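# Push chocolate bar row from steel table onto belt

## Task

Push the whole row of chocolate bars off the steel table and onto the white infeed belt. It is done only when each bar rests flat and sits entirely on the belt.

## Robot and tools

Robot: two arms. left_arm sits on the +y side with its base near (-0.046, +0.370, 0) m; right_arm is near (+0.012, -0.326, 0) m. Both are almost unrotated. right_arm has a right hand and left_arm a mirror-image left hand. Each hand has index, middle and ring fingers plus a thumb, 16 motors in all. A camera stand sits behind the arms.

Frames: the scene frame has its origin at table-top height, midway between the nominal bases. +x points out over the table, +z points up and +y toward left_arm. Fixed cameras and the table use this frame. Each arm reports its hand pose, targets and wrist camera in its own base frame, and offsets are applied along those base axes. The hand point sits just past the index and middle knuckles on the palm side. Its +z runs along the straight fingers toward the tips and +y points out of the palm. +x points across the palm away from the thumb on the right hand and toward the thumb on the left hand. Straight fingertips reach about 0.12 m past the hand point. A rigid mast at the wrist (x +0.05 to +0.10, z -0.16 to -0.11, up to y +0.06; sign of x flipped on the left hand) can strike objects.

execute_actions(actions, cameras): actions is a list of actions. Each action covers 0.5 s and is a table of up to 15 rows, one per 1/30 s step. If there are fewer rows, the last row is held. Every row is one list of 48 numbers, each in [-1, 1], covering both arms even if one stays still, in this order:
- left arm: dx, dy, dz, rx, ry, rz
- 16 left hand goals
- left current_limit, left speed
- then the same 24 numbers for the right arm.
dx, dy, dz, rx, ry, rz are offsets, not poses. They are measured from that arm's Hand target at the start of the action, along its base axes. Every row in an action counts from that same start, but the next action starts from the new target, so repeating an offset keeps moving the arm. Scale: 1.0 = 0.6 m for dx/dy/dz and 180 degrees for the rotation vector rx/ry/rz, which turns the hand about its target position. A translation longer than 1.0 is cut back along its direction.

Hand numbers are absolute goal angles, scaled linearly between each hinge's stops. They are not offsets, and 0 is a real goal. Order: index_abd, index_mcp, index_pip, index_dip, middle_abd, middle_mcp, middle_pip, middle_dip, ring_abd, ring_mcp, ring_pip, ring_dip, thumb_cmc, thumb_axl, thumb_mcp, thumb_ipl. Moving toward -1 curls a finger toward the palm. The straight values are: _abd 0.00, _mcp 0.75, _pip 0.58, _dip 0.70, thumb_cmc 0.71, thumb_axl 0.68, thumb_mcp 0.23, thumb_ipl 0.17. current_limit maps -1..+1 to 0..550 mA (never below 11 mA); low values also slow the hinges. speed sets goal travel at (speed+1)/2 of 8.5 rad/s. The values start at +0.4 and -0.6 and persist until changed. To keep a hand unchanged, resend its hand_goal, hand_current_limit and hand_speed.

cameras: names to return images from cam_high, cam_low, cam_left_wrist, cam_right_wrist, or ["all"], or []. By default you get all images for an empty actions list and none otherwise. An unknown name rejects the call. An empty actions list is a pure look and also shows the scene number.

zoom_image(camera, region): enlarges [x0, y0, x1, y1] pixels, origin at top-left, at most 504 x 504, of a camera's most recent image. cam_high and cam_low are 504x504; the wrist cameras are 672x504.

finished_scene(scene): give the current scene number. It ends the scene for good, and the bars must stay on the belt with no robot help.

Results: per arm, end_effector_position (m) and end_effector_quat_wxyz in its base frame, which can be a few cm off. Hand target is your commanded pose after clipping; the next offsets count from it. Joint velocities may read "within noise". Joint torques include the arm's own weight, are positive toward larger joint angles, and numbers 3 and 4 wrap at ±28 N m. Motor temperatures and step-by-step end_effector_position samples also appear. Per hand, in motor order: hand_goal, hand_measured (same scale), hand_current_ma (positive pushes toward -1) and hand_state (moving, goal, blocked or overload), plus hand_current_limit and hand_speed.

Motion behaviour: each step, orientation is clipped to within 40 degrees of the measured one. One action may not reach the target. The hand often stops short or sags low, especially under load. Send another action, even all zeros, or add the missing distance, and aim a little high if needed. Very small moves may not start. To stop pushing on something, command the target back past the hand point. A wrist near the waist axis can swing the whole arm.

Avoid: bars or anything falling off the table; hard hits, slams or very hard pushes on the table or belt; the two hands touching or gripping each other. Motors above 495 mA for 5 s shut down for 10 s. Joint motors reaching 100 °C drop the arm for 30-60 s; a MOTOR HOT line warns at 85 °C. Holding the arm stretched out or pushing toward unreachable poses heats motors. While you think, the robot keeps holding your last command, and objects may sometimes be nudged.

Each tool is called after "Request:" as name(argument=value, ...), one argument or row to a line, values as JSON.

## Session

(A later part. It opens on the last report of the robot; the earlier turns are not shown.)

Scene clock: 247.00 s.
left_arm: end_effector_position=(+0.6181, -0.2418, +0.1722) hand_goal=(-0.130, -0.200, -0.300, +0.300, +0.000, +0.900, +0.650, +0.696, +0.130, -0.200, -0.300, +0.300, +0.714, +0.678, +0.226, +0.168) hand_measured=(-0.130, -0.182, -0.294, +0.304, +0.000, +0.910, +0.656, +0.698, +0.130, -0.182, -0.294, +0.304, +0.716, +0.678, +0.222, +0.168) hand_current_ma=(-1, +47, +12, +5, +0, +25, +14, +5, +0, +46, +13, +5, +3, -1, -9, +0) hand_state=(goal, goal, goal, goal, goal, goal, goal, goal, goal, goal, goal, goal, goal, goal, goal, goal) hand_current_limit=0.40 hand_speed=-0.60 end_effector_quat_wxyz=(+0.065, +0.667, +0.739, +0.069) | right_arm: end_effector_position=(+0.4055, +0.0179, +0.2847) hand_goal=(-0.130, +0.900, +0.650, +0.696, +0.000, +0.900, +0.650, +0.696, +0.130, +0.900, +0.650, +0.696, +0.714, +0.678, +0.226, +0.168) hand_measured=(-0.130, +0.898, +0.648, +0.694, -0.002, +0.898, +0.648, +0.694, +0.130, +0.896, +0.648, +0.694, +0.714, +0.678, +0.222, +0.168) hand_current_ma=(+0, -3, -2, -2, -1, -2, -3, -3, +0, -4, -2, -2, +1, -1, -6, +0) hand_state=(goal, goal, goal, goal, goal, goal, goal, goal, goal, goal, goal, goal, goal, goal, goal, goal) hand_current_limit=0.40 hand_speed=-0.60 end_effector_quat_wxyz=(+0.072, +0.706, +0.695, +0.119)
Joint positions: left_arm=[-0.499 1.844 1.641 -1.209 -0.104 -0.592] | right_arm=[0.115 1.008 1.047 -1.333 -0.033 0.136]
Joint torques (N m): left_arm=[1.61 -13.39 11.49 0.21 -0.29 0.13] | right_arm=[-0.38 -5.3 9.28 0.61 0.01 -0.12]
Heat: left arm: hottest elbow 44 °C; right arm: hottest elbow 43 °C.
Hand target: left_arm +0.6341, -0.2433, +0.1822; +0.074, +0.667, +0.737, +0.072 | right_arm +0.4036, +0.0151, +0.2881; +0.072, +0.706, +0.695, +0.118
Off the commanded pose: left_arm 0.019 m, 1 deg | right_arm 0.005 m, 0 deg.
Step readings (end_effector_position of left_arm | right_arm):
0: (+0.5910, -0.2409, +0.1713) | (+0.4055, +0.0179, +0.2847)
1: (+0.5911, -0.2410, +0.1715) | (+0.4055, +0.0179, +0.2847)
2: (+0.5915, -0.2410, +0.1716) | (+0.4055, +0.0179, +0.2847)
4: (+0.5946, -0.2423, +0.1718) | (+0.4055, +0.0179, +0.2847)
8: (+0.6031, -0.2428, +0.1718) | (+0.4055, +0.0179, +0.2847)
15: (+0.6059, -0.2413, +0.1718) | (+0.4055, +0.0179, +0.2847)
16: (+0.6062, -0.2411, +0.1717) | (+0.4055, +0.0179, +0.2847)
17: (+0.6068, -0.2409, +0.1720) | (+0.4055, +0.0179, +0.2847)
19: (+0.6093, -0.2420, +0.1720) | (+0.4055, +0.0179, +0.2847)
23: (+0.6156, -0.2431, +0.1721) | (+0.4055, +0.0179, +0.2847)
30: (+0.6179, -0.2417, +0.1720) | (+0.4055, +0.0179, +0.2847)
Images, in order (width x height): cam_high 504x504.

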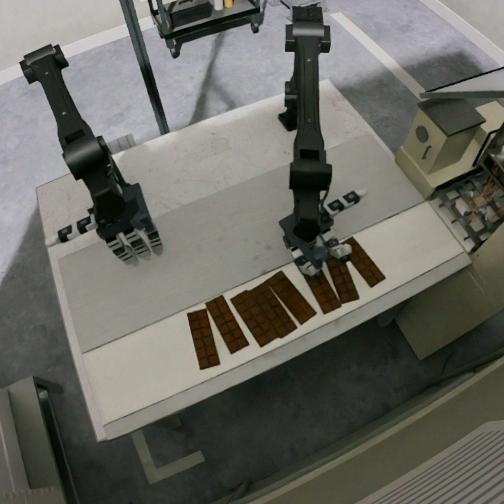

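Request:
execute_actions(
  actions=[
    [[-0.09,0,0.01,0,0,0,-0.13,-0.2,-0.3,0.3,0,0.90,0.65,0.696,0.13,-0.2,-0.3,0.3,0.714,0.678,0.226,0.168,0.4,-0.6,0,0,0,0,0,0,-0.13,0.90,0.65,0.696,0,0.90,0.65,0.696,0.13,0.90,0.65,0.696,0.714,0.678,0.226,0.168,0.4,-0.6]],
    [[-0.03,0,0.08,0,0,0,-0.13,0.90,0.65,0.696,0,0.90,0.65,0.696,0.13,0.90,0.65,0.696,0.714,0.678,0.226,0.168,0.4,-0.6,0,0,0,0,0,0,-0.13,0.90,0.65,0.696,0,0.90,0.65,0.696,0.13,0.90,0.65,0.696,0.714,0.678,0.226,0.168,0.4,-0.6]],
    [[-0.07,0.0,0.04,0,0,0,-0.13,0.90,0.65,0.696,0,0.90,0.65,0.696,0.13,0.90,0.65,0.696,0.714,0.678,0.226,0.168,0.4,-0.6,0,0,0,0,0,0,-0.13,0.90,0.65,0.696,0,0.90,0.65,0.696,0.13,0.90,0.65,0.696,0.714,0.678,0.226,0.168,0.4,-0.6]],
  ],
  cameras=["cam_high"],
)

Request:
zoom_image(
  camera="cam_high",
  region=[270, 220, 390, 340],
)

Request:
zoom_image(
  camera="cam_high",
  region=[180, 260, 300, 380],
)

Scene clock: 249.77 s.
left_arm: end_effector_position=(+0.5225, -0.2442, +0.2584) hand_goal=(-0.130, +0.900, +0.650, +0.696, +0.000, +0.900, +0.650, +0.696, +0.130, +0.900, +0.650, +0.696, +0.714, +0.678, +0.226, +0.168) hand_measured=(-0.130, +0.896, +0.648, +0.694, -0.004, +0.896, +0.646, +0.694, +0.130, +0.896, +0.646, +0.694, +0.716, +0.678, +0.222, +0.168) hand_current_ma=(-1, -6, -5, -4, -5, -8, -6, -4, +0, -6, -5, -4, +3, -1, -9, +0) hand_state=(goal, goal, goal, goal, goal, goal, goal, goal, goal, goal, goal, goal, goal, goal, goal, goal) hand_current_limit=0.40 hand_speed=-0.60 end_effector_quat_wxyz=(+0.076, +0.672, +0.733, +0.072) | right_arm: end_effector_position=(+0.4055, +0.0179, +0.2847) hand_goal=(-0.130, +0.900, +0.650, +0.696, +0.000, +0.900, +0.650, +0.696, +0.130, +0.900, +0.650, +0.696, +0.714, +0.678, +0.226, +0.168) hand_measured=(-0.130, +0.898, +0.648, +0.694, -0.002, +0.898, +0.648, +0.694, +0.130, +0.896, +0.648, +0.694, +0.714, +0.678, +0.222, +0.168) hand_current_ma=(+0, -3, -2, -2, -1, -2, -3, -3, +0, -4, -2, -2, +1, -1, -6, +0) hand_state=(goal, goal, goal, goal, goal, goal, goal, goal, goal, goal, goal, goal, goal, goal, goal, goal) hand_current_limit=0.40 hand_speed=-0.60 end_effector_quat_wxyz=(+0.072, +0.706, +0.695, +0.119)
Joint positions: left_arm=[-0.595 1.587 1.524 -1.335 -0.12 -0.672] | right_arm=[0.115 1.008 1.047 -1.333 -0.033 0.136]
Joint torques (N m): left_arm=[0.62 -11.69 8.2 0.08 -0.32 -0.15] | right_arm=[-0.5 -5.19 9.33 0.61 -0.02 -0.13]
Heat: left arm: hottest elbow 45 °C; right arm: hottest elbow 43 °C.
Hand target: left_arm +0.5200, -0.2434, +0.2602; +0.074, +0.668, +0.737, +0.072 | right_arm +0.4036, +0.0151, +0.2881; +0.072, +0.706, +0.695, +0.118
Off the commanded pose: left_arm 0.003 m, 1 deg | right_arm 0.005 m, 0 deg.
Step readings (end_effector_position of left_arm | right_arm):
0: (+0.6181, -0.2418, +0.1722) | (+0.4055, +0.0179, +0.2847)
1: (+0.6181, -0.2418, +0.1722) | (+0.4055, +0.0179, +0.2847)
2: (+0.6178, -0.2417, +0.1716) | (+0.4055, +0.0179, +0.2847)
4: (+0.6116, -0.2403, +0.1692) | (+0.4055, +0.0179, +0.2847)
8: (+0.5925, -0.2354, +0.1700) | (+0.4055, +0.0179, +0.2847)
15: (+0.5820, -0.2401, +0.1803) | (+0.4055, +0.0179, +0.2847)
16: (+0.5816, -0.2409, +0.1801) | (+0.4055, +0.0179, +0.2847)
17: (+0.5807, -0.2410, +0.1801) | (+0.4055, +0.0179, +0.2847)
19: (+0.5752, -0.2396, +0.1813) | (+0.4055, +0.0179, +0.2847)
23: (+0.5643, -0.2366, +0.1936) | (+0.4055, +0.0179, +0.2847)
30: (+0.5576, -0.2342, +0.2127) | (+0.4055, +0.0179, +0.2847)
31: (+0.5572, -0.2344, +0.2128) | (+0.4055, +0.0179, +0.2847)
32: (+0.5556, -0.2355, +0.2130) | (+0.4055, +0.0179, +0.2847)
34: (+0.5506, -0.2358, +0.2156) | (+0.4055, +0.0179, +0.2847)
38: (+0.5354, -0.2396, +0.2324) | (+0.4055, +0.0179, +0.2847)
45: (+0.5230, -0.2452, +0.2586) | (+0.4055, +0.0179, +0.2847)
Images, in order (width x height): cam_high 504x504.

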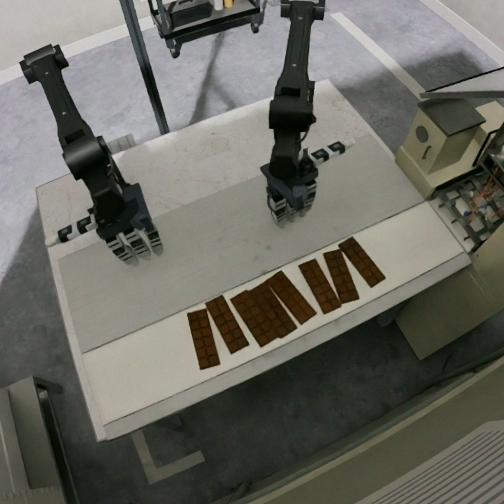

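Scaled by 4.200 from the camera's 504x504 image, which has a finer 720x720 frame.

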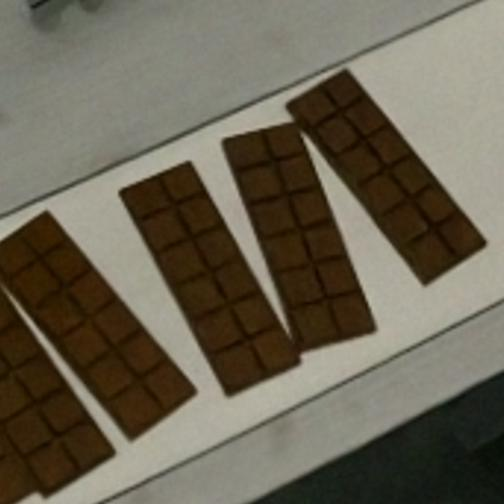

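Scaled by 4.200 from the camera's 504x504 image, which has a finer 720x720 frame.

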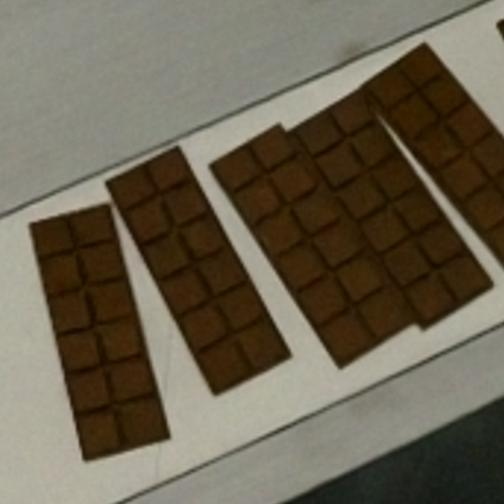

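Request:
zoom_image(
  camera="cam_high",
  region=[245, 250, 305, 310],
)

Request:
zoom_image(
  camera="cam_high",
  region=[180, 280, 240, 340],
)

Request:
zoom_image(
  camera="cam_high",
  region=[180, 325, 240, 385],
)

Request:
zoom_image(
  camera="cam_high",
  region=[240, 300, 300, 360],
)

Scaled by 8.400 from the camera's 504x504 image, which has a finer 720x720 frame.

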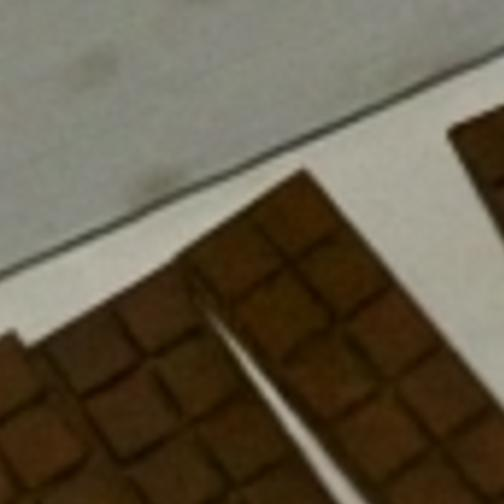

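Scaled by 8.400 from the camera's 504x504 image, which has a finer 720x720 frame.

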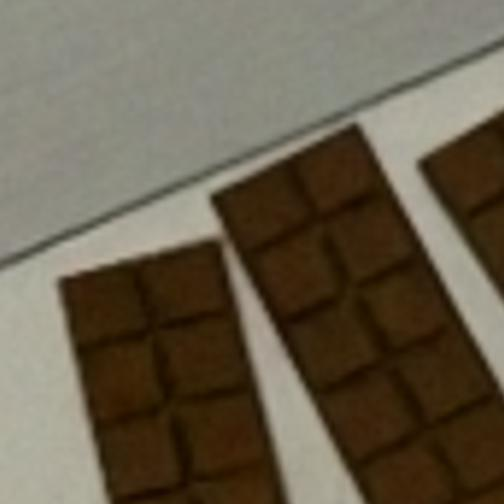

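Scaled by 8.400 from the camera's 504x504 image, which has a finer 720x720 frame.

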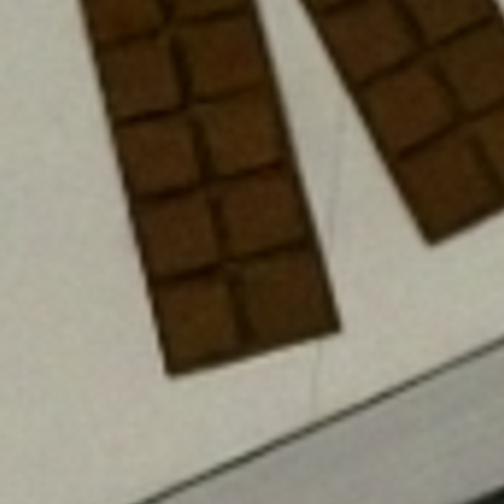

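Scaled by 8.400 from the camera's 504x504 image, which has a finer 720x720 frame.

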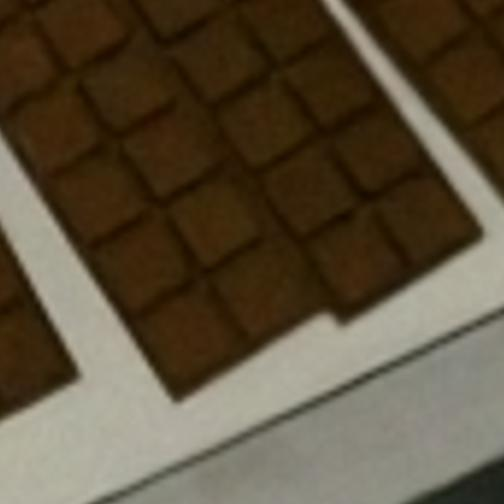

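Request:
zoom_image(
  camera="cam_high",
  region=[330, 215, 380, 265],
)

Scaled by 10.080 from the camera's 504x504 image, which has a finer 720x720 frame.

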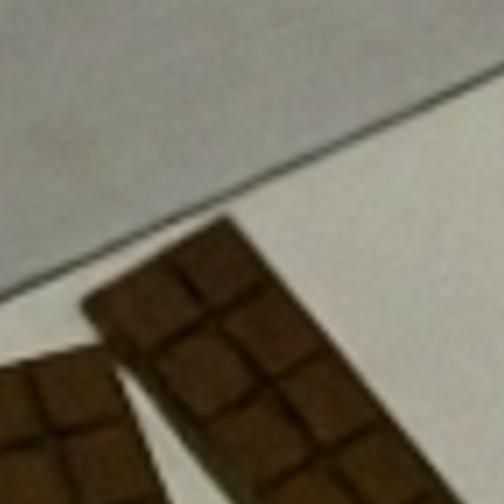

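Request:
finished_scene(
  scene=2,
)

The scene is finished: the task was done.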